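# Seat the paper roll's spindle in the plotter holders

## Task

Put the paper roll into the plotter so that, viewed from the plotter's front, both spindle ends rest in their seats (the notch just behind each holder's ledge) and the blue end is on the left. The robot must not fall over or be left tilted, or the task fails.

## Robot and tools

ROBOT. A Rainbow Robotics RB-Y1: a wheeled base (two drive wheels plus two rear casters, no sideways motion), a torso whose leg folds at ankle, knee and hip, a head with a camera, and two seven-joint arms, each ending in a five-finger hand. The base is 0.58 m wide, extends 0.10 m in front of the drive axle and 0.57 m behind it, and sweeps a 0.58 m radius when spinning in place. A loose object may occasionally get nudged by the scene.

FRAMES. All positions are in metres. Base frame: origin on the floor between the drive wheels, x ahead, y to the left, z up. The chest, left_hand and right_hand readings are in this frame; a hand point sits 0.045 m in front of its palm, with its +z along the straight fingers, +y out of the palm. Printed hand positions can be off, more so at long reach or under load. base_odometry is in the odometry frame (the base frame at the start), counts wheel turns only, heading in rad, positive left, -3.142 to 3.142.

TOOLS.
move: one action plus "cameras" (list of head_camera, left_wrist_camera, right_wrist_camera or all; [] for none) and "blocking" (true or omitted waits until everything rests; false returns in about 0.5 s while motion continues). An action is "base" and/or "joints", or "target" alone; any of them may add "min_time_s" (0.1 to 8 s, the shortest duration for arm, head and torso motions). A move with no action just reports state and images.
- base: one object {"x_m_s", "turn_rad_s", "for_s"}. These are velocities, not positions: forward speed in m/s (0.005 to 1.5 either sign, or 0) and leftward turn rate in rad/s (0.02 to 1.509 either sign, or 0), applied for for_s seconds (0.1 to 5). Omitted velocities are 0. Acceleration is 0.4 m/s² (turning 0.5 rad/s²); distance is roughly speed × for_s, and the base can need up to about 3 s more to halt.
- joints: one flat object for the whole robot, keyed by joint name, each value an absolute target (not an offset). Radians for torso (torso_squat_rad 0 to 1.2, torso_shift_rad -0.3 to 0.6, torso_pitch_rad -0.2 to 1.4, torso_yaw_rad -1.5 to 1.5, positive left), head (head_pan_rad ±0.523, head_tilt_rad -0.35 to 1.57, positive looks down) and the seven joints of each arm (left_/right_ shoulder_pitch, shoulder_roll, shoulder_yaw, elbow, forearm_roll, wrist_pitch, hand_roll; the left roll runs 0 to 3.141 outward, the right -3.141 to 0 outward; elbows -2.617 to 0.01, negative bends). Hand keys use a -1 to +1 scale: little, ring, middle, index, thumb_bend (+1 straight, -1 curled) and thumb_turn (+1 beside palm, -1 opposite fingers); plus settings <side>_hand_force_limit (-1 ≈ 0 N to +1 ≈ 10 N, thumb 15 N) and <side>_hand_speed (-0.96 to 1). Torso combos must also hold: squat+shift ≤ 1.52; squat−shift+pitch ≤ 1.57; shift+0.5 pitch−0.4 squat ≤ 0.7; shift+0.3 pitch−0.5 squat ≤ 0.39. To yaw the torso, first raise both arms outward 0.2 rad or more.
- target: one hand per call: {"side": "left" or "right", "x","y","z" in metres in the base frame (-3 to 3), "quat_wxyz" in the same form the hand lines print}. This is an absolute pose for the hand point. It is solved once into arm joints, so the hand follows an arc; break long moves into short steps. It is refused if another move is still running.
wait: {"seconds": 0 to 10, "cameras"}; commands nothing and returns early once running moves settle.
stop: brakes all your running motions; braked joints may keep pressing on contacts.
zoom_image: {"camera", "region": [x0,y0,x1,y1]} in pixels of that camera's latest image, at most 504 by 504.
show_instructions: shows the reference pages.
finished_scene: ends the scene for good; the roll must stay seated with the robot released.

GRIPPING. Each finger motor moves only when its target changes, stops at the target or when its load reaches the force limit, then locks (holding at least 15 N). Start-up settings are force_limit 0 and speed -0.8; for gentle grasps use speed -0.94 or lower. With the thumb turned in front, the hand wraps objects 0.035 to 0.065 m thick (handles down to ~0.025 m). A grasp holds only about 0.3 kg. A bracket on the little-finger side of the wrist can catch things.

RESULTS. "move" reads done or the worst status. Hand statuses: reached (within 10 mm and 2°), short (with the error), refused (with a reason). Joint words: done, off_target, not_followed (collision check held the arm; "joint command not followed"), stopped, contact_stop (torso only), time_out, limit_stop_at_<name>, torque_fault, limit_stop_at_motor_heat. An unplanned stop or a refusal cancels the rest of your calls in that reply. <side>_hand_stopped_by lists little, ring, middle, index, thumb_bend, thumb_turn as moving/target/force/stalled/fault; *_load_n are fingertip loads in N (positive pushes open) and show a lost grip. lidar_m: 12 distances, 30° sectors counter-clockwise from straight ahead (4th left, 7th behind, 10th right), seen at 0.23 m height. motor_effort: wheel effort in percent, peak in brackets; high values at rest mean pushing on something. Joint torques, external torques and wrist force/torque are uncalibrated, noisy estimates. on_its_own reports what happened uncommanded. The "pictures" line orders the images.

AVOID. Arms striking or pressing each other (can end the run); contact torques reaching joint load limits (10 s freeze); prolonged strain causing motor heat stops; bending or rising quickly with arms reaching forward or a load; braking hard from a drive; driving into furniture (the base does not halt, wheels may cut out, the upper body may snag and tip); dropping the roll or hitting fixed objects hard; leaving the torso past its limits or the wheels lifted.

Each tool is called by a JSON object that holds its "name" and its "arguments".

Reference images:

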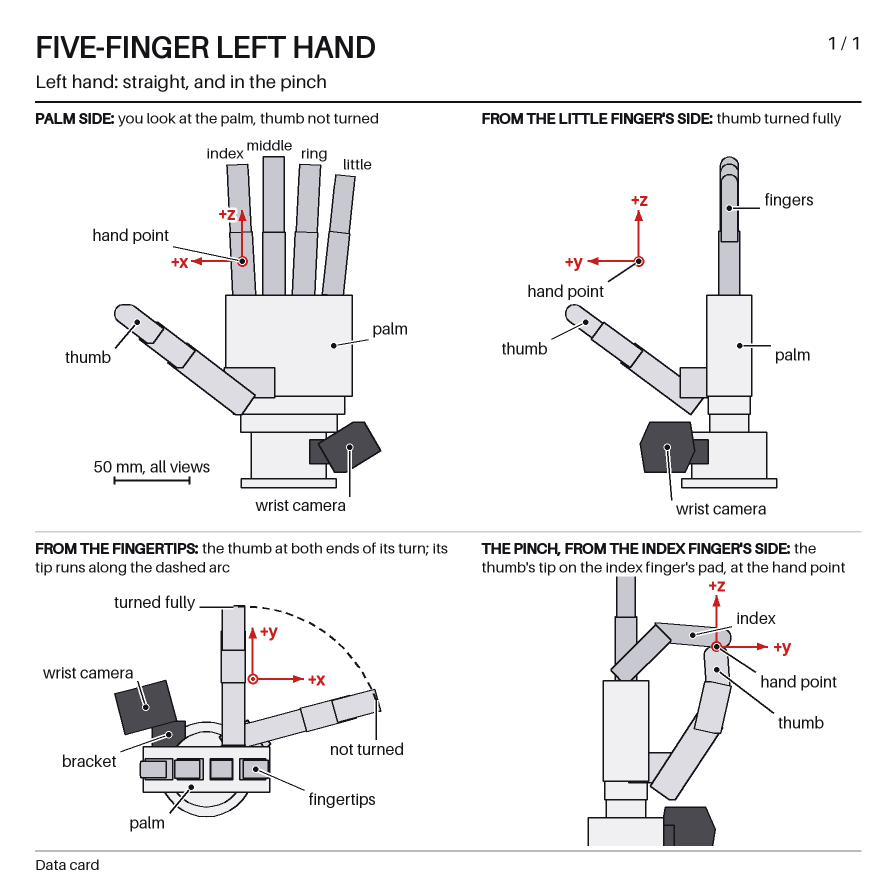

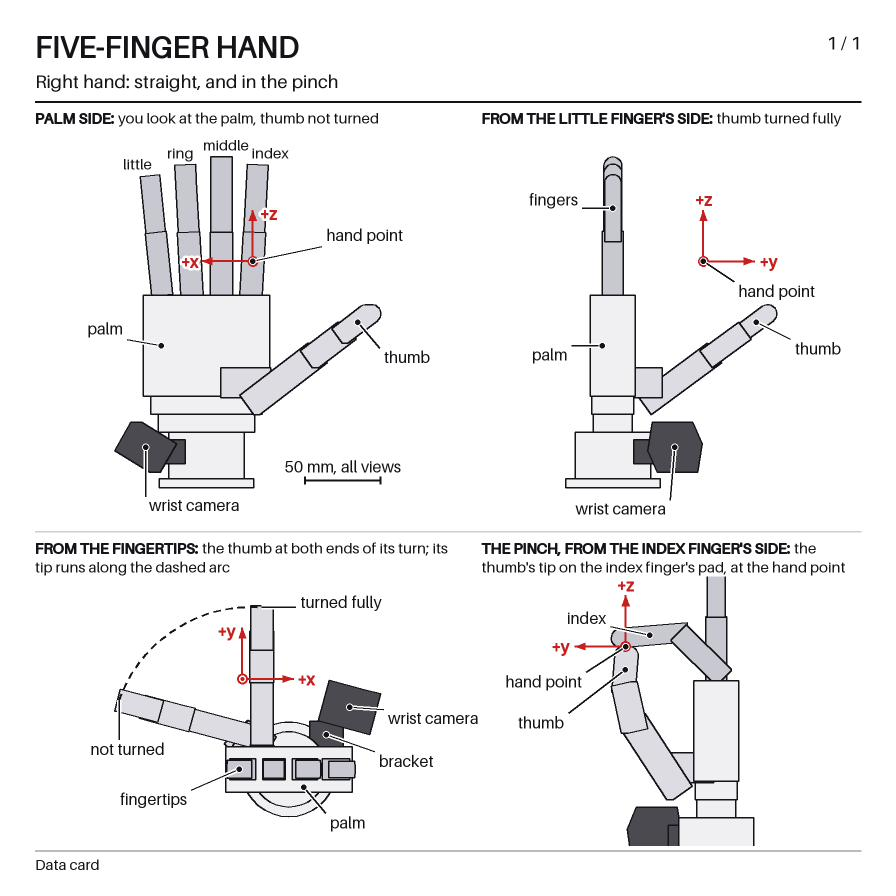

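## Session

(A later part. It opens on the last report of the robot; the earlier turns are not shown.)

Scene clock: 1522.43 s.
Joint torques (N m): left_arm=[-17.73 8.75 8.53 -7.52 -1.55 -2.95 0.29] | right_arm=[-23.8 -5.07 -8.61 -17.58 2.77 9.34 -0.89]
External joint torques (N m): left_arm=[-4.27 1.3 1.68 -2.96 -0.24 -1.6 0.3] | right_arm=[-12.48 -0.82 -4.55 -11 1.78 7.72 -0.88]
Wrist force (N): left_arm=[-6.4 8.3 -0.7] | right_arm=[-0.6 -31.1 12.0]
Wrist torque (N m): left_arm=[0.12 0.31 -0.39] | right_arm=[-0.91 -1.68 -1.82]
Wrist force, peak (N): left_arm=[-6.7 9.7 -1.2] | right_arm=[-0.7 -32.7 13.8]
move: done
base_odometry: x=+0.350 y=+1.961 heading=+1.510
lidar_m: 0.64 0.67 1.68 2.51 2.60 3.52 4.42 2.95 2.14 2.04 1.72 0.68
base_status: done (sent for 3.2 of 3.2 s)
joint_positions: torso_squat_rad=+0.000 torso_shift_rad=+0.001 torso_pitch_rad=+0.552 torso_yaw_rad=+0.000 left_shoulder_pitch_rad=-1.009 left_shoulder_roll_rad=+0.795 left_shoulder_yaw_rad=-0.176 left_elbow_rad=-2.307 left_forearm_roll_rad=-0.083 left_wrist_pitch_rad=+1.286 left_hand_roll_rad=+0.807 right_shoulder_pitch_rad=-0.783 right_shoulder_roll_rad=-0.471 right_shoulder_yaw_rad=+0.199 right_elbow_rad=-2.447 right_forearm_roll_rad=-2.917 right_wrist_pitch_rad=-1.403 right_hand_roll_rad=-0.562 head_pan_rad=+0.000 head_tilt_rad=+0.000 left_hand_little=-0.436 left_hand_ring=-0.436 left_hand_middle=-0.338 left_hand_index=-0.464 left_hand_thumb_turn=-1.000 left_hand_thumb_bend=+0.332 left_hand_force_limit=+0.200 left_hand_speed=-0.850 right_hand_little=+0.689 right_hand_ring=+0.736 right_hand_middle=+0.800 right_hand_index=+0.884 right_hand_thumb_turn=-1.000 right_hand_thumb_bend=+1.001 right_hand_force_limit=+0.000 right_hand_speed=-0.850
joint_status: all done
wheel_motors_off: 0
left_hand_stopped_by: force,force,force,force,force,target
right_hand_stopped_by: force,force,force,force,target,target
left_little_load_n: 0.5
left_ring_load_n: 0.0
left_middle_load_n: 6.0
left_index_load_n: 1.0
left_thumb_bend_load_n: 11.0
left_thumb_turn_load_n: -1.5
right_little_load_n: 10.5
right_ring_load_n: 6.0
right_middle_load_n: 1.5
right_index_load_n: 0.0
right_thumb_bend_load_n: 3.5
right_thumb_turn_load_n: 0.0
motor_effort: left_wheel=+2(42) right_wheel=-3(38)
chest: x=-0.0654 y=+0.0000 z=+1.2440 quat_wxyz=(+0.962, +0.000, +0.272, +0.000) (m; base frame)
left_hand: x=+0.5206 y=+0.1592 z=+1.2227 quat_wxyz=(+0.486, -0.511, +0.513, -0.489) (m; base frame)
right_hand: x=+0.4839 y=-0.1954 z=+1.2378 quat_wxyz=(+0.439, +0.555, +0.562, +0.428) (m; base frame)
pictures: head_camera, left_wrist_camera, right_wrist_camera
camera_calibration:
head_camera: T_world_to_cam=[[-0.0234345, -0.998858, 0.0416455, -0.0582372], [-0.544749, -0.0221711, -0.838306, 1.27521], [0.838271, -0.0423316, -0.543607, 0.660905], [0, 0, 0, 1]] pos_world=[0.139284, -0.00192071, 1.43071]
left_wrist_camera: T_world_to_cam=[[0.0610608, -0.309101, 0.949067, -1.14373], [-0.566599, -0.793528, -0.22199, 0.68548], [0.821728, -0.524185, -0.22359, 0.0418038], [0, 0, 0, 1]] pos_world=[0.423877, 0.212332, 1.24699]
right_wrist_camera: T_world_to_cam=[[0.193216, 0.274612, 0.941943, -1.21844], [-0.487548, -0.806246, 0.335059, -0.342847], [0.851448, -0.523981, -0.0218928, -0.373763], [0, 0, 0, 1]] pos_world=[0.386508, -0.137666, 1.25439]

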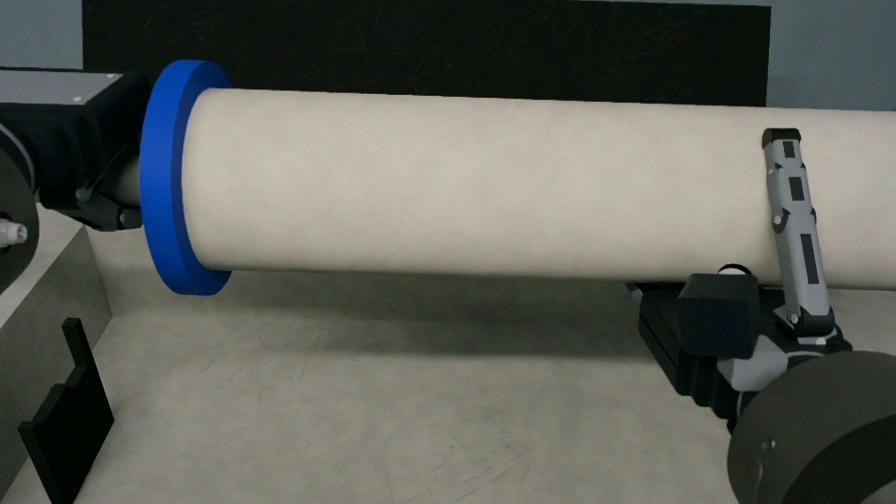

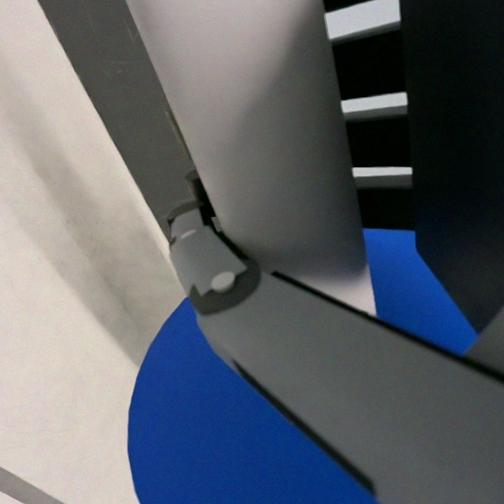

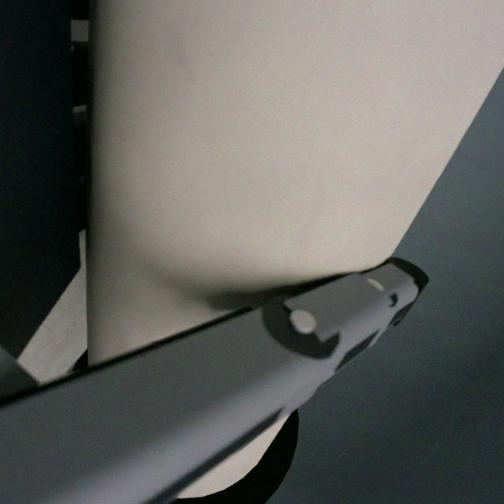

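{"name": "zoom_image", "arguments": {"camera": "head_camera", "region": [0, 290, 200, 504]}}

{"name": "move", "arguments": {"joints": {"head_pan_rad": -0.5, "head_tilt_rad": 0.25}, "cameras": ["head_camera"]}}

Scaled by 2.355.

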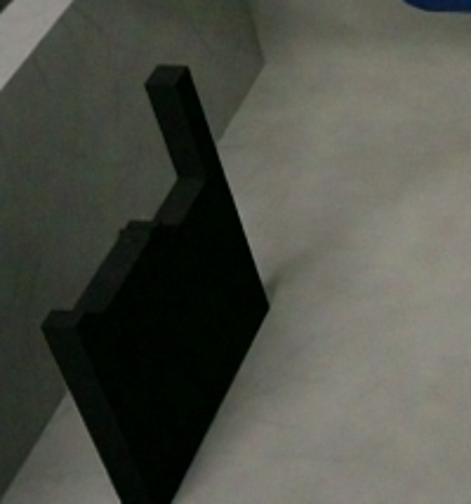

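Scene clock: 1526.40 s.
Joint torques (N m): left_arm=[-17.74 8.95 8.79 -7.53 -1.56 -2.8 0.24] | right_arm=[-23.7 -5 -8.81 -17.71 2.83 9.33 -0.87]
External joint torques (N m): left_arm=[-4.28 1.51 1.94 -2.97 -0.25 -1.46 0.25] | right_arm=[-12.37 -0.75 -4.75 -11.13 1.84 7.7 -0.86]
Wrist force (N): left_arm=[-6.0 8.2 -0.9] | right_arm=[-0.6 -31.4 12.3]
Wrist torque (N m): left_arm=[0.05 0.23 -0.36] | right_arm=[-0.91 -1.69 -1.84]
Wrist force, peak (N): left_arm=[-6.5 9.4 -1.0] | right_arm=[-0.6 -32.2 12.4]
move: done
base_odometry: x=+0.350 y=+1.961 heading=+1.510
lidar_m: 0.64 0.67 1.67 2.51 2.59 3.51 4.43 2.94 2.14 2.04 1.70 0.68
base_status: not commanded
joint_positions: torso_squat_rad=+0.000 torso_shift_rad=+0.001 torso_pitch_rad=+0.552 torso_yaw_rad=+0.000 left_shoulder_pitch_rad=-1.009 left_shoulder_roll_rad=+0.795 left_shoulder_yaw_rad=-0.176 left_elbow_rad=-2.307 left_forearm_roll_rad=-0.083 left_wrist_pitch_rad=+1.286 left_hand_roll_rad=+0.807 right_shoulder_pitch_rad=-0.783 right_shoulder_roll_rad=-0.471 right_shoulder_yaw_rad=+0.199 right_elbow_rad=-2.447 right_forearm_roll_rad=-2.917 right_wrist_pitch_rad=-1.403 right_hand_roll_rad=-0.562 head_pan_rad=-0.500 head_tilt_rad=+0.250 left_hand_little=-0.436 left_hand_ring=-0.436 left_hand_middle=-0.338 left_hand_index=-0.464 left_hand_thumb_turn=-1.000 left_hand_thumb_bend=+0.332 left_hand_force_limit=+0.200 left_hand_speed=-0.850 right_hand_little=+0.689 right_hand_ring=+0.736 right_hand_middle=+0.800 right_hand_index=+0.884 right_hand_thumb_turn=-1.000 right_hand_thumb_bend=+1.001 right_hand_force_limit=+0.000 right_hand_speed=-0.850
joint_status: all done
wheel_motors_off: 0
left_hand_stopped_by: force,force,force,force,force,target
right_hand_stopped_by: force,force,force,force,target,target
left_little_load_n: 0.5
left_ring_load_n: 0.0
left_middle_load_n: 5.5
left_index_load_n: 0.5
left_thumb_bend_load_n: 11.0
left_thumb_turn_load_n: -1.5
right_little_load_n: 10.5
right_ring_load_n: 5.5
right_middle_load_n: 2.0
right_index_load_n: 0.5
right_thumb_bend_load_n: 3.5
right_thumb_turn_load_n: 0.0
motor_effort: left_wheel=+2(3) right_wheel=-3(3)
chest: x=-0.0654 y=+0.0000 z=+1.2440 quat_wxyz=(+0.962, +0.000, +0.272, +0.000) (m; base frame)
left_hand: x=+0.5206 y=+0.1592 z=+1.2227 quat_wxyz=(+0.486, -0.511, +0.513, -0.489) (m; base frame)
right_hand: x=+0.4839 y=-0.1954 z=+1.2378 quat_wxyz=(+0.439, +0.555, +0.562, +0.428) (m; base frame)
pictures: head_camera
camera_calibration:
head_camera: T_world_to_cam=[[-0.4167, -0.859868, 0.294937, -0.390783], [-0.715833, 0.110403, -0.689489, 1.07643], [0.560308, -0.498435, -0.661527, 0.842612], [0, 0, 0, 1]] pos_world=[0.135584, -0.0348754, 1.41485]

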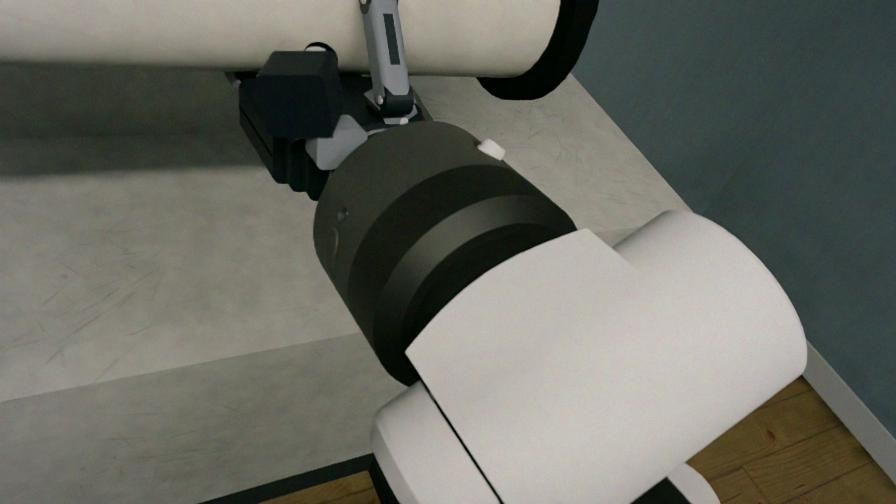

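{"name": "move", "arguments": {"joints": {"head_pan_rad": 0.4, "head_tilt_rad": 0.3}, "cameras": ["head_camera"]}}

{"name": "zoom_image", "arguments": {"camera": "head_camera", "region": [200, 0, 560, 360]}}

Scene clock: 1575.97 s.
Joint torques (N m): left_arm=[-17.77 9.07 8.59 -7.45 -1.56 -2.91 0.15] | right_arm=[-23.48 -4.67 -8.65 -17.67 2.78 9.18 -0.7]
External joint torques (N m): left_arm=[-4.31 1.63 1.74 -2.9 -0.25 -1.56 0.16] | right_arm=[-12.15 -0.42 -4.59 -11.09 1.79 7.55 -0.69]
Wrist force (N): left_arm=[-6.2 8.2 -0.8] | right_arm=[-0.8 -31.7 12.2]
Wrist torque (N m): left_arm=[0.05 0.29 -0.36] | right_arm=[-0.93 -1.67 -1.85]
Wrist force, peak (N): left_arm=[-6.8 9.3 -0.6] | right_arm=[-0.5 -32.0 12.4]
move: done
base_odometry: x=+0.350 y=+1.961 heading=+1.510
lidar_m: 0.64 0.67 1.66 2.49 2.59 3.52 4.44 2.94 2.14 2.05 1.70 0.68
base_status: not commanded
joint_positions: torso_squat_rad=+0.000 torso_shift_rad=+0.001 torso_pitch_rad=+0.552 torso_yaw_rad=+0.000 left_shoulder_pitch_rad=-1.009 left_shoulder_roll_rad=+0.795 left_shoulder_yaw_rad=-0.176 left_elbow_rad=-2.307 left_forearm_roll_rad=-0.083 left_wrist_pitch_rad=+1.286 left_hand_roll_rad=+0.807 right_shoulder_pitch_rad=-0.783 right_shoulder_roll_rad=-0.471 right_shoulder_yaw_rad=+0.199 right_elbow_rad=-2.447 right_forearm_roll_rad=-2.917 right_wrist_pitch_rad=-1.403 right_hand_roll_rad=-0.562 head_pan_rad=+0.400 head_tilt_rad=+0.300 left_hand_little=-0.436 left_hand_ring=-0.436 left_hand_middle=-0.338 left_hand_index=-0.464 left_hand_thumb_turn=-1.000 left_hand_thumb_bend=+0.332 left_hand_force_limit=+0.200 left_hand_speed=-0.850 right_hand_little=+0.689 right_hand_ring=+0.736 right_hand_middle=+0.800 right_hand_index=+0.884 right_hand_thumb_turn=-1.000 right_hand_thumb_bend=+1.001 right_hand_force_limit=+0.000 right_hand_speed=-0.850
joint_status: all done
wheel_motors_off: 0
left_hand_stopped_by: force,force,force,force,force,target
right_hand_stopped_by: force,force,force,force,target,target
left_little_load_n: 1.0
left_ring_load_n: 0.0
left_middle_load_n: 5.5
left_index_load_n: 1.0
left_thumb_bend_load_n: 11.0
left_thumb_turn_load_n: -1.0
right_little_load_n: 10.5
right_ring_load_n: 6.0
right_middle_load_n: 1.5
right_index_load_n: 0.0
right_thumb_bend_load_n: 3.5
right_thumb_turn_load_n: 0.0
motor_effort: left_wheel=+2(3) right_wheel=-3(3)
chest: x=-0.0654 y=+0.0000 z=+1.2440 quat_wxyz=(+0.962, +0.000, +0.272, +0.000) (m; base frame)
left_hand: x=+0.5206 y=+0.1592 z=+1.2227 quat_wxyz=(+0.486, -0.511, +0.513, -0.489) (m; base frame)
right_hand: x=+0.4839 y=-0.1954 z=+1.2378 quat_wxyz=(+0.439, +0.555, +0.562, +0.428) (m; base frame)
pictures: head_camera
camera_calibration:
head_camera: T_world_to_cam=[[0.323239, -0.932974, -0.158351, 0.202098], [-0.739502, -0.144624, -0.657435, 1.03287], [0.590469, 0.32961, -0.736684, 0.946191], [0, 0, 0, 1]] pos_world=[0.139783, 0.0260548, 1.40809]

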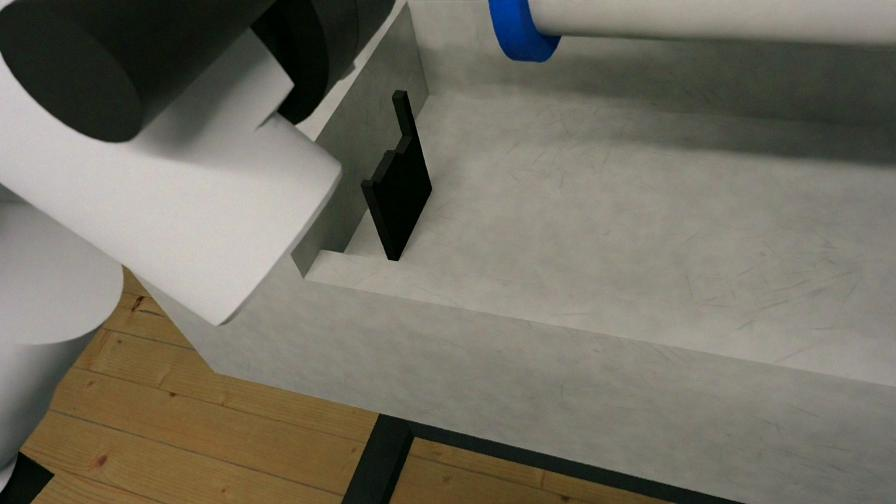

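Scaled by 1.400.

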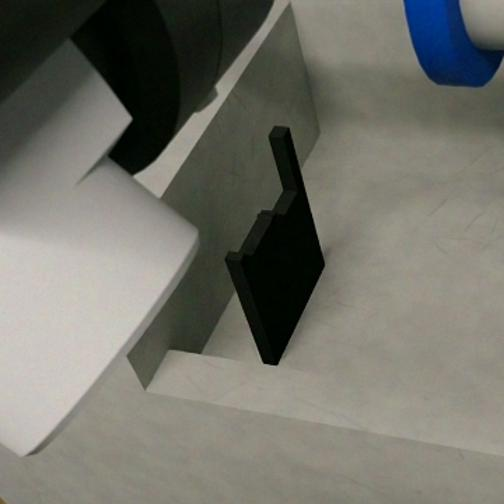

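{"name": "move", "arguments": {"joints": {"head_pan_rad": 0.52, "head_tilt_rad": 0.05}, "cameras": ["head_camera"]}}

Scene clock: 1597.00 s.
Joint torques (N m): left_arm=[-17.48 9.02 8.39 -7.47 -1.6 -2.91 0.37] | right_arm=[-23.75 -5.01 -8.97 -17.64 2.85 9.34 -0.76]
External joint torques (N m): left_arm=[-4.02 1.58 1.54 -2.92 -0.29 -1.56 0.38] | right_arm=[-12.43 -0.76 -4.91 -11.06 1.87 7.72 -0.76]
Wrist force (N): left_arm=[-6.5 8.5 -0.7] | right_arm=[-0.7 -31.7 12.3]
Wrist torque (N m): left_arm=[0.09 0.33 -0.39] | right_arm=[-0.92 -1.68 -1.84]
Wrist force, peak (N): left_arm=[-6.8 9.4 -1.0] | right_arm=[-0.5 -32.1 12.4]
move: done
base_odometry: x=+0.350 y=+1.961 heading=+1.510
lidar_m: 0.64 0.68 1.65 2.50 2.58 3.51 4.43 2.93 2.15 2.05 1.70 0.68
base_status: not commanded
joint_positions: torso_squat_rad=+0.000 torso_shift_rad=+0.001 torso_pitch_rad=+0.552 torso_yaw_rad=+0.000 left_shoulder_pitch_rad=-1.009 left_shoulder_roll_rad=+0.795 left_shoulder_yaw_rad=-0.176 left_elbow_rad=-2.307 left_forearm_roll_rad=-0.083 left_wrist_pitch_rad=+1.286 left_hand_roll_rad=+0.807 right_shoulder_pitch_rad=-0.783 right_shoulder_roll_rad=-0.471 right_shoulder_yaw_rad=+0.199 right_elbow_rad=-2.447 right_forearm_roll_rad=-2.917 right_wrist_pitch_rad=-1.403 right_hand_roll_rad=-0.562 head_pan_rad=+0.520 head_tilt_rad=+0.050 left_hand_little=-0.436 left_hand_ring=-0.436 left_hand_middle=-0.338 left_hand_index=-0.464 left_hand_thumb_turn=-1.000 left_hand_thumb_bend=+0.332 left_hand_force_limit=+0.200 left_hand_speed=-0.850 right_hand_little=+0.689 right_hand_ring=+0.736 right_hand_middle=+0.800 right_hand_index=+0.884 right_hand_thumb_turn=-1.000 right_hand_thumb_bend=+1.001 right_hand_force_limit=+0.000 right_hand_speed=-0.850
joint_status: all done
wheel_motors_off: 0
left_hand_stopped_by: force,force,force,force,force,target
right_hand_stopped_by: force,force,force,force,target,target
left_little_load_n: 1.0
left_ring_load_n: 0.0
left_middle_load_n: 5.5
left_index_load_n: 0.5
left_thumb_bend_load_n: 11.0
left_thumb_turn_load_n: -1.5
right_little_load_n: 10.5
right_ring_load_n: 5.5
right_middle_load_n: 1.5
right_index_load_n: 0.0
right_thumb_bend_load_n: 3.0
right_thumb_turn_load_n: 0.0
motor_effort: left_wheel=+2(3) right_wheel=-3(3)
chest: x=-0.0654 y=+0.0000 z=+1.2440 quat_wxyz=(+0.962, +0.000, +0.272, +0.000) (m; base frame)
left_hand: x=+0.5206 y=+0.1592 z=+1.2227 quat_wxyz=(+0.486, -0.511, +0.513, -0.489) (m; base frame)
right_hand: x=+0.4839 y=-0.1954 z=+1.2378 quat_wxyz=(+0.439, +0.555, +0.562, +0.428) (m; base frame)
pictures: head_camera
camera_calibration:
head_camera: T_world_to_cam=[[0.405785, -0.887046, -0.2202, 0.284048], [-0.568531, -0.0563406, -0.82073, 1.25195], [0.715619, 0.45823, -0.527176, 0.644942], [0, 0, 0, 1]] pos_world=[0.134975, 0.0269667, 1.43005]

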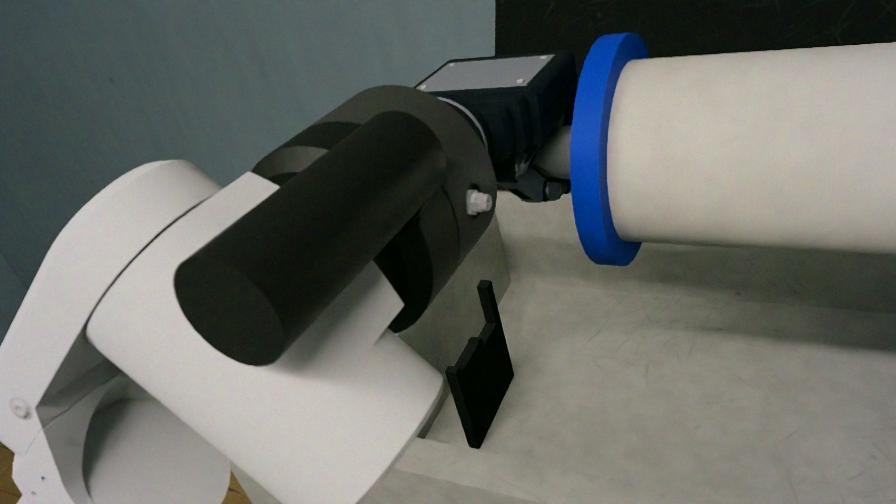

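{"name": "move", "arguments": {"joints": {"head_pan_rad": -0.5, "head_tilt_rad": -0.1}, "cameras": ["head_camera"]}}

{"name": "zoom_image", "arguments": {"camera": "head_camera", "region": [400, 100, 700, 400]}}

Scene clock: 1621.57 s.
Joint torques (N m): left_arm=[-17.97 8.84 8.81 -7.44 -1.55 -2.95 0.3] | right_arm=[-23.62 -4.95 -9.07 -17.42 2.87 9.27 -0.77]
External joint torques (N m): left_arm=[-4.51 1.4 1.96 -2.88 -0.24 -1.61 0.31] | right_arm=[-12.3 -0.7 -5.01 -10.84 1.88 7.64 -0.76]
Wrist force (N): left_arm=[-6.1 9.3 -0.6] | right_arm=[-0.7 -31.8 12.2]
Wrist torque (N m): left_arm=[0.16 0.29 -0.42] | right_arm=[-0.93 -1.68 -1.83]
Wrist force, peak (N): left_arm=[-6.5 9.7 -1.0] | right_arm=[-0.7 -32.1 12.4]
move: done
base_odometry: x=+0.350 y=+1.961 heading=+1.510
lidar_m: 0.64 0.67 1.64 2.50 2.60 3.53 4.41 2.97 2.13 2.04 1.71 0.66
base_status: not commanded
joint_positions: torso_squat_rad=+0.000 torso_shift_rad=+0.001 torso_pitch_rad=+0.552 torso_yaw_rad=+0.000 left_shoulder_pitch_rad=-1.009 left_shoulder_roll_rad=+0.795 left_shoulder_yaw_rad=-0.176 left_elbow_rad=-2.307 left_forearm_roll_rad=-0.083 left_wrist_pitch_rad=+1.286 left_hand_roll_rad=+0.807 right_shoulder_pitch_rad=-0.783 right_shoulder_roll_rad=-0.471 right_shoulder_yaw_rad=+0.199 right_elbow_rad=-2.447 right_forearm_roll_rad=-2.917 right_wrist_pitch_rad=-1.403 right_hand_roll_rad=-0.562 head_pan_rad=-0.500 head_tilt_rad=-0.100 left_hand_little=-0.436 left_hand_ring=-0.436 left_hand_middle=-0.338 left_hand_index=-0.464 left_hand_thumb_turn=-1.000 left_hand_thumb_bend=+0.332 left_hand_force_limit=+0.200 left_hand_speed=-0.850 right_hand_little=+0.689 right_hand_ring=+0.736 right_hand_middle=+0.800 right_hand_index=+0.884 right_hand_thumb_turn=-1.000 right_hand_thumb_bend=+1.001 right_hand_force_limit=+0.000 right_hand_speed=-0.850
joint_status: all done
wheel_motors_off: 0
left_hand_stopped_by: force,force,force,force,force,target
right_hand_stopped_by: force,force,force,force,target,target
left_little_load_n: 1.0
left_ring_load_n: 0.0
left_middle_load_n: 5.5
left_index_load_n: 0.5
left_thumb_bend_load_n: 11.5
left_thumb_turn_load_n: -1.0
right_little_load_n: 10.5
right_ring_load_n: 6.0
right_middle_load_n: 1.5
right_index_load_n: 0.0
right_thumb_bend_load_n: 3.5
right_thumb_turn_load_n: 0.0
motor_effort: left_wheel=+2(3) right_wheel=-3(3)
chest: x=-0.0654 y=+0.0000 z=+1.2440 quat_wxyz=(+0.962, +0.000, +0.272, +0.000) (m; base frame)
left_hand: x=+0.5206 y=+0.1592 z=+1.2227 quat_wxyz=(+0.486, -0.511, +0.513, -0.489) (m; base frame)
right_hand: x=+0.4839 y=-0.1954 z=+1.2378 quat_wxyz=(+0.439, +0.555, +0.562, +0.428) (m; base frame)
pictures: head_camera
camera_calibration:
head_camera: T_world_to_cam=[[-0.430745, -0.855588, 0.287102, -0.378934], [-0.475013, -0.0555519, -0.878223, 1.32724], [0.767347, -0.514668, -0.382487, 0.439081], [0, 0, 0, 1]] pos_world=[0.130303, -0.0245001, 1.44234]

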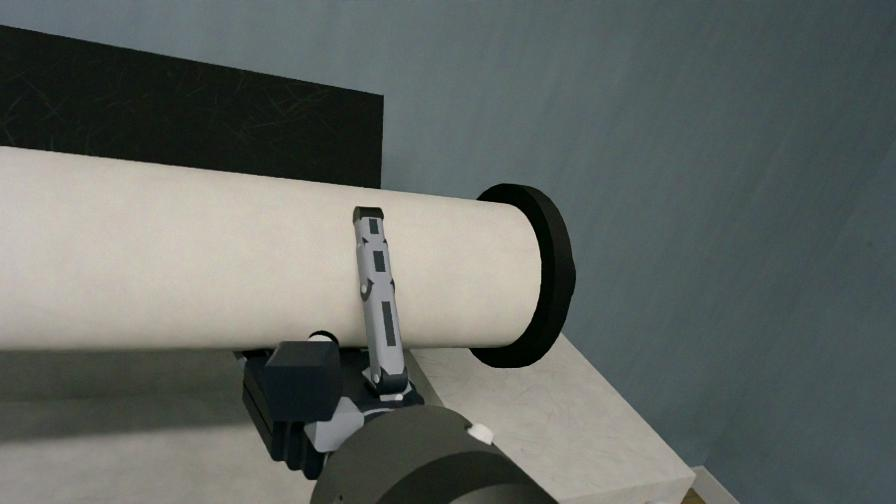

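Scaled by 1.680.

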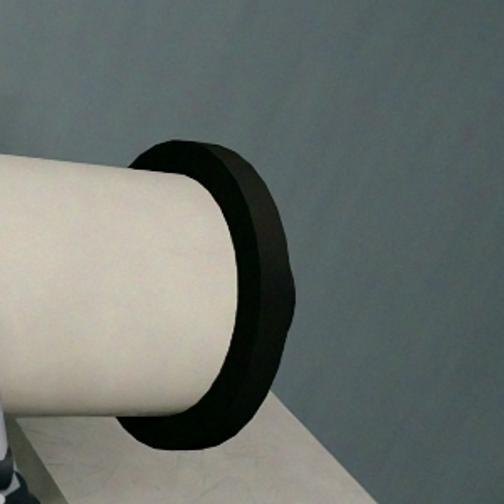

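{"name": "move", "arguments": {"target": {"side": "left", "x": 0.5208, "y": 0.151, "z": 1.2235, "quat_wxyz": [0.4866, -0.511, 0.5126, -0.4903]}, "min_time_s": 1.5, "cameras": []}}

{"name": "move", "arguments": {"target": {"side": "right", "x": 0.484, "y": -0.203, "z": 1.2415, "quat_wxyz": [0.44, 0.5537, 0.5614, 0.4308]}, "min_time_s": 1.5, "cameras": ["head_camera"]}}

{"name": "zoom_image", "arguments": {"camera": "head_camera", "region": [400, 100, 700, 400]}}

Scene clock: 1643.27 s.
Joint torques (N m): left_arm=[-18.95 5.89 6.23 -6.44 -1.8 -2.95 0.12] | right_arm=[-23.46 -4.96 -8.7 -17.63 2.74 9.2 -0.84]
External joint torques (N m): left_arm=[-5.3 -1.27 -0.56 -1.85 -0.49 -1.6 0.13] | right_arm=[-12.13 -0.71 -4.64 -11.06 1.75 7.57 -0.83]
Wrist force (N): left_arm=[-7.1 8.7 -0.8] | right_arm=[-1.5 -31.2 12.5]
Wrist torque (N m): left_arm=[0.15 0.33 -0.41] | right_arm=[-0.91 -1.71 -1.87]
Wrist force, peak (N): left_arm=[-7.8 9.4 -1.1] | right_arm=[-1.2 -32.1 12.3]
move: done
base_odometry: x=+0.350 y=+1.961 heading=+1.510
lidar_m: 0.64 0.66 1.67 2.49 2.59 3.54 4.43 2.95 2.14 2.05 1.69 0.68
base_status: not commanded
joint_positions: torso_squat_rad=+0.000 torso_shift_rad=+0.001 torso_pitch_rad=+0.552 torso_yaw_rad=+0.000 left_shoulder_pitch_rad=-1.028 left_shoulder_roll_rad=+0.778 left_shoulder_yaw_rad=-0.198 left_elbow_rad=-2.304 left_forearm_roll_rad=-0.102 left_wrist_pitch_rad=+1.302 left_hand_roll_rad=+0.807 right_shoulder_pitch_rad=-0.783 right_shoulder_roll_rad=-0.471 right_shoulder_yaw_rad=+0.199 right_elbow_rad=-2.447 right_forearm_roll_rad=-2.917 right_wrist_pitch_rad=-1.403 right_hand_roll_rad=-0.562 head_pan_rad=-0.500 head_tilt_rad=-0.100 left_hand_little=-0.436 left_hand_ring=-0.436 left_hand_middle=-0.338 left_hand_index=-0.464 left_hand_thumb_turn=-1.000 left_hand_thumb_bend=+0.332 left_hand_force_limit=+0.200 left_hand_speed=-0.850 right_hand_little=+0.689 right_hand_ring=+0.736 right_hand_middle=+0.800 right_hand_index=+0.884 right_hand_thumb_turn=-1.000 right_hand_thumb_bend=+1.001 right_hand_force_limit=+0.000 right_hand_speed=-0.850
joint_status: all done
wheel_motors_off: 0
left_hand_stopped_by: force,force,force,force,force,target
right_hand_stopped_by: force,force,force,force,target,target
left_little_load_n: 0.5
left_ring_load_n: 0.0
left_middle_load_n: 5.5
left_index_load_n: 0.5
left_thumb_bend_load_n: 11.5
left_thumb_turn_load_n: -1.5
right_little_load_n: 10.5
right_ring_load_n: 5.5
right_middle_load_n: 1.5
right_index_load_n: 0.0
right_thumb_bend_load_n: 3.5
right_thumb_turn_load_n: 0.0
motor_effort: left_wheel=+2(3) right_wheel=-3(3)
chest: x=-0.0654 y=+0.0000 z=+1.2440 quat_wxyz=(+0.962, +0.000, +0.272, +0.000) (m; base frame)
left_hand: x=+0.5206 y=+0.1516 z=+1.2229 quat_wxyz=(+0.486, -0.511, +0.513, -0.490) (m; base frame)
left_hand_status: reached (checked arc, planned for 1.5 s): 1 mm and 0.1 deg off.
right_hand: x=+0.4839 y=-0.1954 z=+1.2378 quat_wxyz=(+0.439, +0.555, +0.562, +0.428) (m; base frame)
pictures: none
No camera images: "cameras" was empty.

Scene clock: 1645.10 s.
Joint torques (N m): left_arm=[-17.17 9.04 9.83 -6.12 -2.89 -1.72 -0.01] | right_arm=[-19.91 -7.71 -13.85 -16.9 4.43 8.03 -1.06]
External joint torques (N m): left_arm=[-3.51 1.9 3.04 -1.52 -1.58 -0.37 0] | right_arm=[-8.73 -3.11 -9.7 -10.38 3.45 6.4 -1.05]
Wrist force (N): left_arm=[3.2 9.4 -1.3] | right_arm=[8.9 -31.0 12.4]
Wrist torque (N m): left_arm=[0.17 -0.04 -0.38] | right_arm=[-0.87 -1.78 -1.61]
Wrist force, peak (N): left_arm=[-7.7 9.0 -0.7] | right_arm=[8.6 -31.5 12.4]
move: done
base_odometry: x=+0.350 y=+1.961 heading=+1.510
lidar_m: 0.65 0.67 1.67 2.51 2.60 3.55 4.43 2.95 2.14 2.05 1.70 0.67
base_status: not commanded
joint_positions: torso_squat_rad=+0.000 torso_shift_rad=+0.001 torso_pitch_rad=+0.552 torso_yaw_rad=+0.000 left_shoulder_pitch_rad=-1.029 left_shoulder_roll_rad=+0.777 left_shoulder_yaw_rad=-0.199 left_elbow_rad=-2.304 left_forearm_roll_rad=-0.102 left_wrist_pitch_rad=+1.301 left_hand_roll_rad=+0.807 right_shoulder_pitch_rad=-0.771 right_shoulder_roll_rad=-0.488 right_shoulder_yaw_rad=+0.174 right_elbow_rad=-2.454 right_forearm_roll_rad=-2.946 right_wrist_pitch_rad=-1.396 right_hand_roll_rad=-0.559 head_pan_rad=-0.500 head_tilt_rad=-0.100 left_hand_little=-0.436 left_hand_ring=-0.436 left_hand_middle=-0.338 left_hand_index=-0.464 left_hand_thumb_turn=-1.000 left_hand_thumb_bend=+0.332 left_hand_force_limit=+0.200 left_hand_speed=-0.850 right_hand_little=+0.689 right_hand_ring=+0.736 right_hand_middle=+0.800 right_hand_index=+0.884 right_hand_thumb_turn=-1.000 right_hand_thumb_bend=+1.001 right_hand_force_limit=+0.000 right_hand_speed=-0.850
joint_status: all done
wheel_motors_off: 0
left_hand_stopped_by: force,force,force,force,force,target
right_hand_stopped_by: force,force,force,force,target,target
left_little_load_n: 0.0
left_ring_load_n: 0.0
left_middle_load_n: 5.5
left_index_load_n: 1.0
left_thumb_bend_load_n: 11.5
left_thumb_turn_load_n: 1.5
right_little_load_n: 11.5
right_ring_load_n: 5.5
right_middle_load_n: 1.5
right_index_load_n: 0.0
right_thumb_bend_load_n: 3.5
right_thumb_turn_load_n: -3.0
motor_effort: left_wheel=+3(3) right_wheel=-3(3)
chest: x=-0.0654 y=+0.0000 z=+1.2440 quat_wxyz=(+0.962, +0.000, +0.272, +0.000) (m; base frame)
left_hand: x=+0.5205 y=+0.1509 z=+1.2228 quat_wxyz=(+0.486, -0.511, +0.513, -0.490) (m; base frame)
right_hand: x=+0.4841 y=-0.2025 z=+1.2385 quat_wxyz=(+0.438, +0.555, +0.563, +0.428) (m; base frame)
right_hand_status: reached (checked arc, planned for 1.5 s): 3 mm and 0.4 deg off.
pictures: head_camera
camera_calibration:
head_camera: T_world_to_cam=[[-0.430745, -0.855588, 0.287102, -0.378934], [-0.475013, -0.0555519, -0.878223, 1.32724], [0.767347, -0.514668, -0.382487, 0.439081], [0, 0, 0, 1]] pos_world=[0.130303, -0.0245001, 1.44234]

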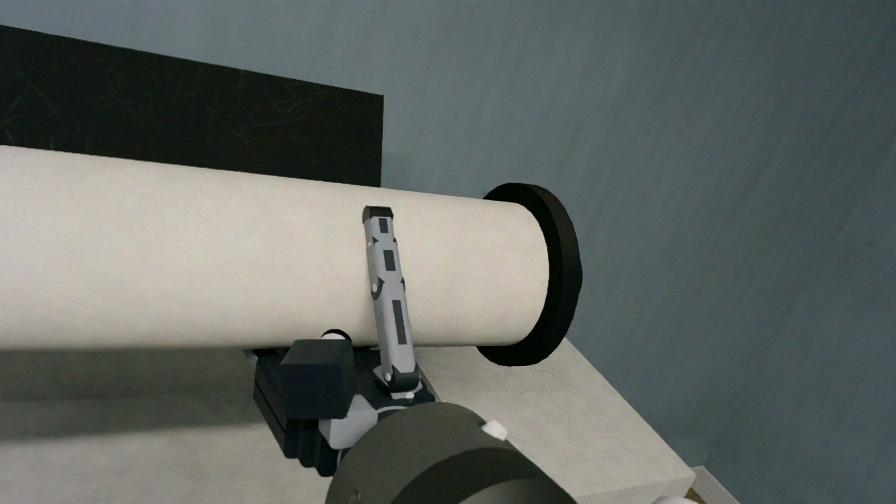

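Scaled by 1.680.

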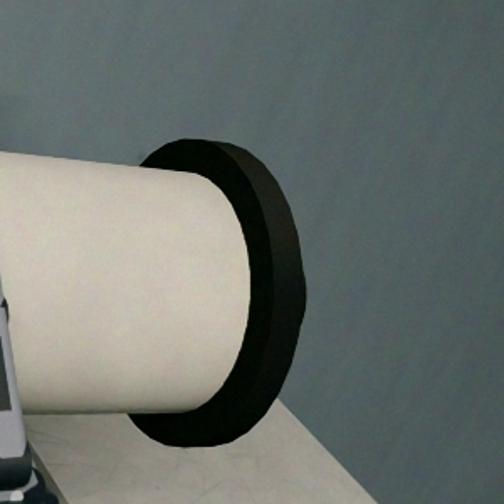

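{"name": "move", "arguments": {"joints": {"torso_pitch_rad": 0.75, "head_pan_rad": 0.5, "head_tilt_rad": 0.1}, "min_time_s": 3, "cameras": ["head_camera", "left_wrist_camera", "right_wrist_camera"]}}

Scene clock: 1666.37 s.
Joint torques (N m): left_arm=[-15.35 9.07 9.12 -7.16 -2.83 -1.54 -0.05] | right_arm=[-18.29 -7 -13.05 -17.74 4.51 7.75 -1.16]
External joint torques (N m): left_arm=[-3.26 2.15 2.7 -1.22 -1.58 -0.23 -0.04] | right_arm=[-9.46 -2.95 -9.49 -10.12 3.64 6.24 -1.15]
Wrist force (N): left_arm=[2.8 8.3 1.4] | right_arm=[8.9 -28.7 17.2]
Wrist torque (N m): left_arm=[0.12 0.04 -0.35] | right_arm=[-0.91 -1.91 -1.58]
Wrist force, peak (N): left_arm=[3.2 10.0 -0.9] | right_arm=[8.7 -29.6 17.4]
move: done
base_odometry: x=+0.350 y=+1.961 heading=+1.510
lidar_m: 0.63 0.67 1.67 2.50 2.60 3.53 4.43 2.96 2.14 2.04 1.70 0.68
base_status: not commanded
joint_positions: torso_squat_rad=+0.000 torso_shift_rad=+0.001 torso_pitch_rad=+0.752 torso_yaw_rad=+0.000 left_shoulder_pitch_rad=-1.029 left_shoulder_roll_rad=+0.777 left_shoulder_yaw_rad=-0.199 left_elbow_rad=-2.304 left_forearm_roll_rad=-0.102 left_wrist_pitch_rad=+1.301 left_hand_roll_rad=+0.807 right_shoulder_pitch_rad=-0.771 right_shoulder_roll_rad=-0.488 right_shoulder_yaw_rad=+0.174 right_elbow_rad=-2.454 right_forearm_roll_rad=-2.946 right_wrist_pitch_rad=-1.396 right_hand_roll_rad=-0.559 head_pan_rad=+0.500 head_tilt_rad=+0.100 left_hand_little=-0.436 left_hand_ring=-0.436 left_hand_middle=-0.338 left_hand_index=-0.464 left_hand_thumb_turn=-1.000 left_hand_thumb_bend=+0.332 left_hand_force_limit=+0.200 left_hand_speed=-0.850 right_hand_little=+0.689 right_hand_ring=+0.736 right_hand_middle=+0.800 right_hand_index=+0.884 right_hand_thumb_turn=-1.000 right_hand_thumb_bend=+1.001 right_hand_force_limit=+0.000 right_hand_speed=-0.850
joint_status: all done
wheel_motors_off: 0
left_hand_stopped_by: force,force,force,force,force,target
right_hand_stopped_by: force,force,force,force,target,target
left_little_load_n: 0.0
left_ring_load_n: 0.0
left_middle_load_n: 6.0
left_index_load_n: 1.5
left_thumb_bend_load_n: 11.0
left_thumb_turn_load_n: 1.5
right_little_load_n: 11.5
right_ring_load_n: 6.0
right_middle_load_n: 1.0
right_index_load_n: 0.0
right_thumb_bend_load_n: 3.5
right_thumb_turn_load_n: -2.5
motor_effort: left_wheel=+3(3) right_wheel=-3(3)
chest: x=-0.0163 y=+0.0000 z=+1.2066 quat_wxyz=(+0.930, +0.000, +0.367, +0.000) (m; base frame)
left_hand: x=+0.5537 y=+0.1509 z=+1.0695 quat_wxyz=(+0.432, -0.557, +0.559, -0.437) (m; base frame)
right_hand: x=+0.5212 y=-0.2025 z=+1.0921 quat_wxyz=(+0.380, +0.595, +0.604, +0.371) (m; base frame)
pictures: head_camera, left_wrist_camera, right_wrist_camera
camera_calibration:
head_camera: T_world_to_cam=[[0.343191, -0.89545, -0.283529, 0.331222], [-0.749379, -0.0790519, -0.657405, 1.04913], [0.56626, 0.438086, -0.698162, 0.803714], [0, 0, 0, 1]] pos_world=[0.217412, 0.0274321, 1.34474]
left_wrist_camera: T_world_to_cam=[[0.246952, -0.309019, 0.918434, -1.07308], [-0.601448, -0.792013, -0.104764, 0.557271], [0.759786, -0.526519, -0.381448, 0.179428], [0, 0, 0, 1]] pos_world=[0.463842, 0.204234, 1.11238]
right_wrist_camera: T_world_to_cam=[[0.377027, 0.274389, 0.884625, -1.11962], [-0.410529, -0.806656, 0.425172, -0.420239], [0.830251, -0.523465, -0.191487, -0.216043], [0, 0, 0, 1]] pos_world=[0.428978, -0.144867, 1.12775]

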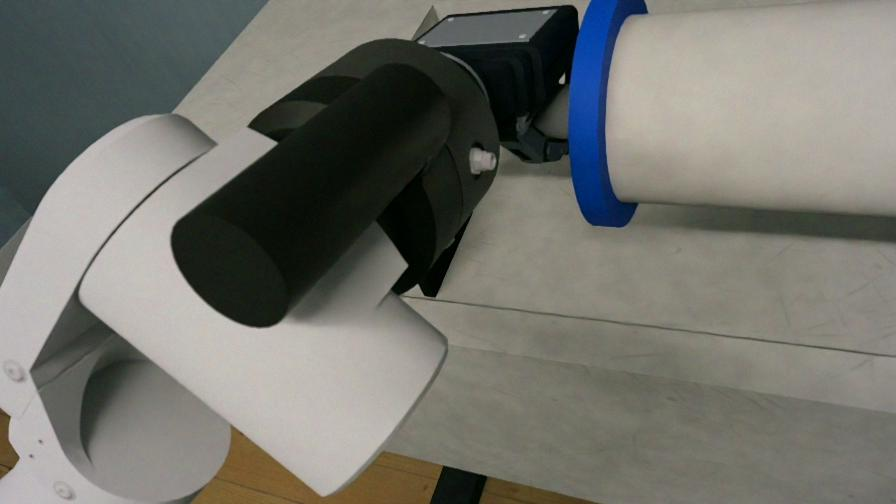

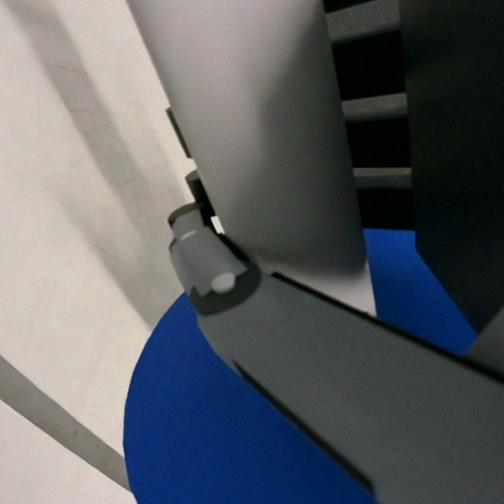

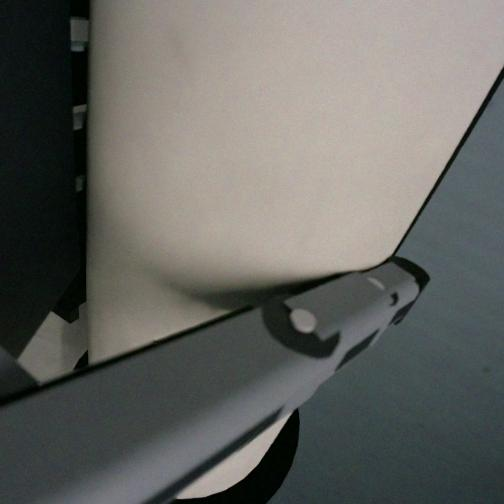

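{"name": "move", "arguments": {"joints": {"head_pan_rad": 0.0, "head_tilt_rad": 0.0}, "cameras": ["head_camera"]}}

{"name": "zoom_image", "arguments": {"camera": "head_camera", "region": [0, 200, 200, 400]}}

Scene clock: 1679.10 s.
Joint torques (N m): left_arm=[-15.43 8.87 9.25 -7.1 -2.81 -1.52 -0.13] | right_arm=[-18.16 -6.57 -12.76 -17.61 4.57 7.67 -1.26]
External joint torques (N m): left_arm=[-3.33 1.95 2.83 -1.17 -1.56 -0.2 -0.12] | right_arm=[-9.34 -2.52 -9.2 -9.98 3.69 6.16 -1.25]
Wrist force (N): left_arm=[2.7 8.8 1.5] | right_arm=[8.8 -29.1 17.2]
Wrist torque (N m): left_arm=[0.15 0.06 -0.37] | right_arm=[-0.89 -1.88 -1.58]
Wrist force, peak (N): left_arm=[3.3 9.3 2.1] | right_arm=[8.8 -29.6 17.4]
move: done
base_odometry: x=+0.350 y=+1.961 heading=+1.510
lidar_m: 0.63 0.67 1.67 2.50 2.60 3.53 4.43 2.93 2.13 2.04 1.69 0.68
base_status: not commanded
joint_positions: torso_squat_rad=+0.000 torso_shift_rad=+0.001 torso_pitch_rad=+0.752 torso_yaw_rad=+0.000 left_shoulder_pitch_rad=-1.029 left_shoulder_roll_rad=+0.777 left_shoulder_yaw_rad=-0.199 left_elbow_rad=-2.304 left_forearm_roll_rad=-0.102 left_wrist_pitch_rad=+1.301 left_hand_roll_rad=+0.807 right_shoulder_pitch_rad=-0.771 right_shoulder_roll_rad=-0.488 right_shoulder_yaw_rad=+0.174 right_elbow_rad=-2.454 right_forearm_roll_rad=-2.946 right_wrist_pitch_rad=-1.396 right_hand_roll_rad=-0.559 head_pan_rad=+0.000 head_tilt_rad=+0.000 left_hand_little=-0.436 left_hand_ring=-0.436 left_hand_middle=-0.338 left_hand_index=-0.464 left_hand_thumb_turn=-1.000 left_hand_thumb_bend=+0.332 left_hand_force_limit=+0.200 left_hand_speed=-0.850 right_hand_little=+0.689 right_hand_ring=+0.736 right_hand_middle=+0.800 right_hand_index=+0.884 right_hand_thumb_turn=-1.000 right_hand_thumb_bend=+1.001 right_hand_force_limit=+0.000 right_hand_speed=-0.850
joint_status: all done
wheel_motors_off: 0
left_hand_stopped_by: force,force,force,force,force,target
right_hand_stopped_by: force,force,force,force,target,target
left_little_load_n: 0.0
left_ring_load_n: 0.0
left_middle_load_n: 5.5
left_index_load_n: 1.0
left_thumb_bend_load_n: 11.0
left_thumb_turn_load_n: 1.5
right_little_load_n: 11.5
right_ring_load_n: 5.5
right_middle_load_n: 1.5
right_index_load_n: 0.0
right_thumb_bend_load_n: 3.5
right_thumb_turn_load_n: -2.5
motor_effort: left_wheel=+3(3) right_wheel=-3(3)
chest: x=-0.0163 y=+0.0000 z=+1.2066 quat_wxyz=(+0.930, +0.000, +0.367, +0.000) (m; base frame)
left_hand: x=+0.5537 y=+0.1508 z=+1.0695 quat_wxyz=(+0.432, -0.557, +0.559, -0.437) (m; base frame)
right_hand: x=+0.5212 y=-0.2025 z=+1.0921 quat_wxyz=(+0.380, +0.595, +0.604, +0.371) (m; base frame)
pictures: head_camera
camera_calibration:
head_camera: T_world_to_cam=[[-0.0146278, -0.998862, 0.0454014, -0.0599227], [-0.700366, -0.0221716, -0.713439, 1.11739], [0.713634, -0.0422336, -0.699245, 0.785146], [0, 0, 0, 1]] pos_world=[0.221399, -0.0019206, 1.34892]

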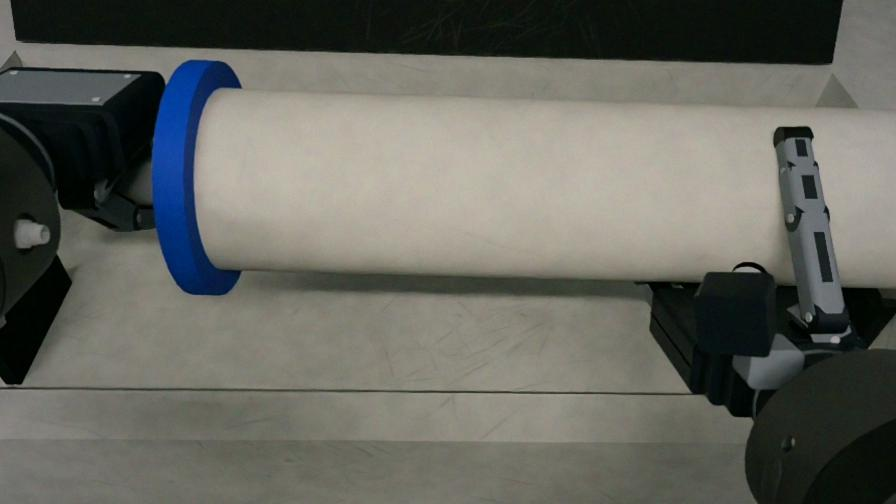

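Scaled by 2.520.

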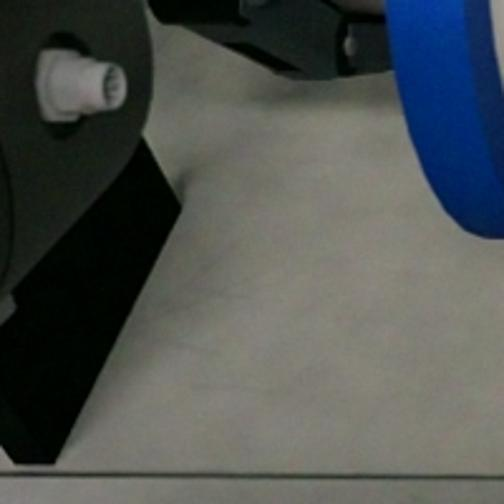

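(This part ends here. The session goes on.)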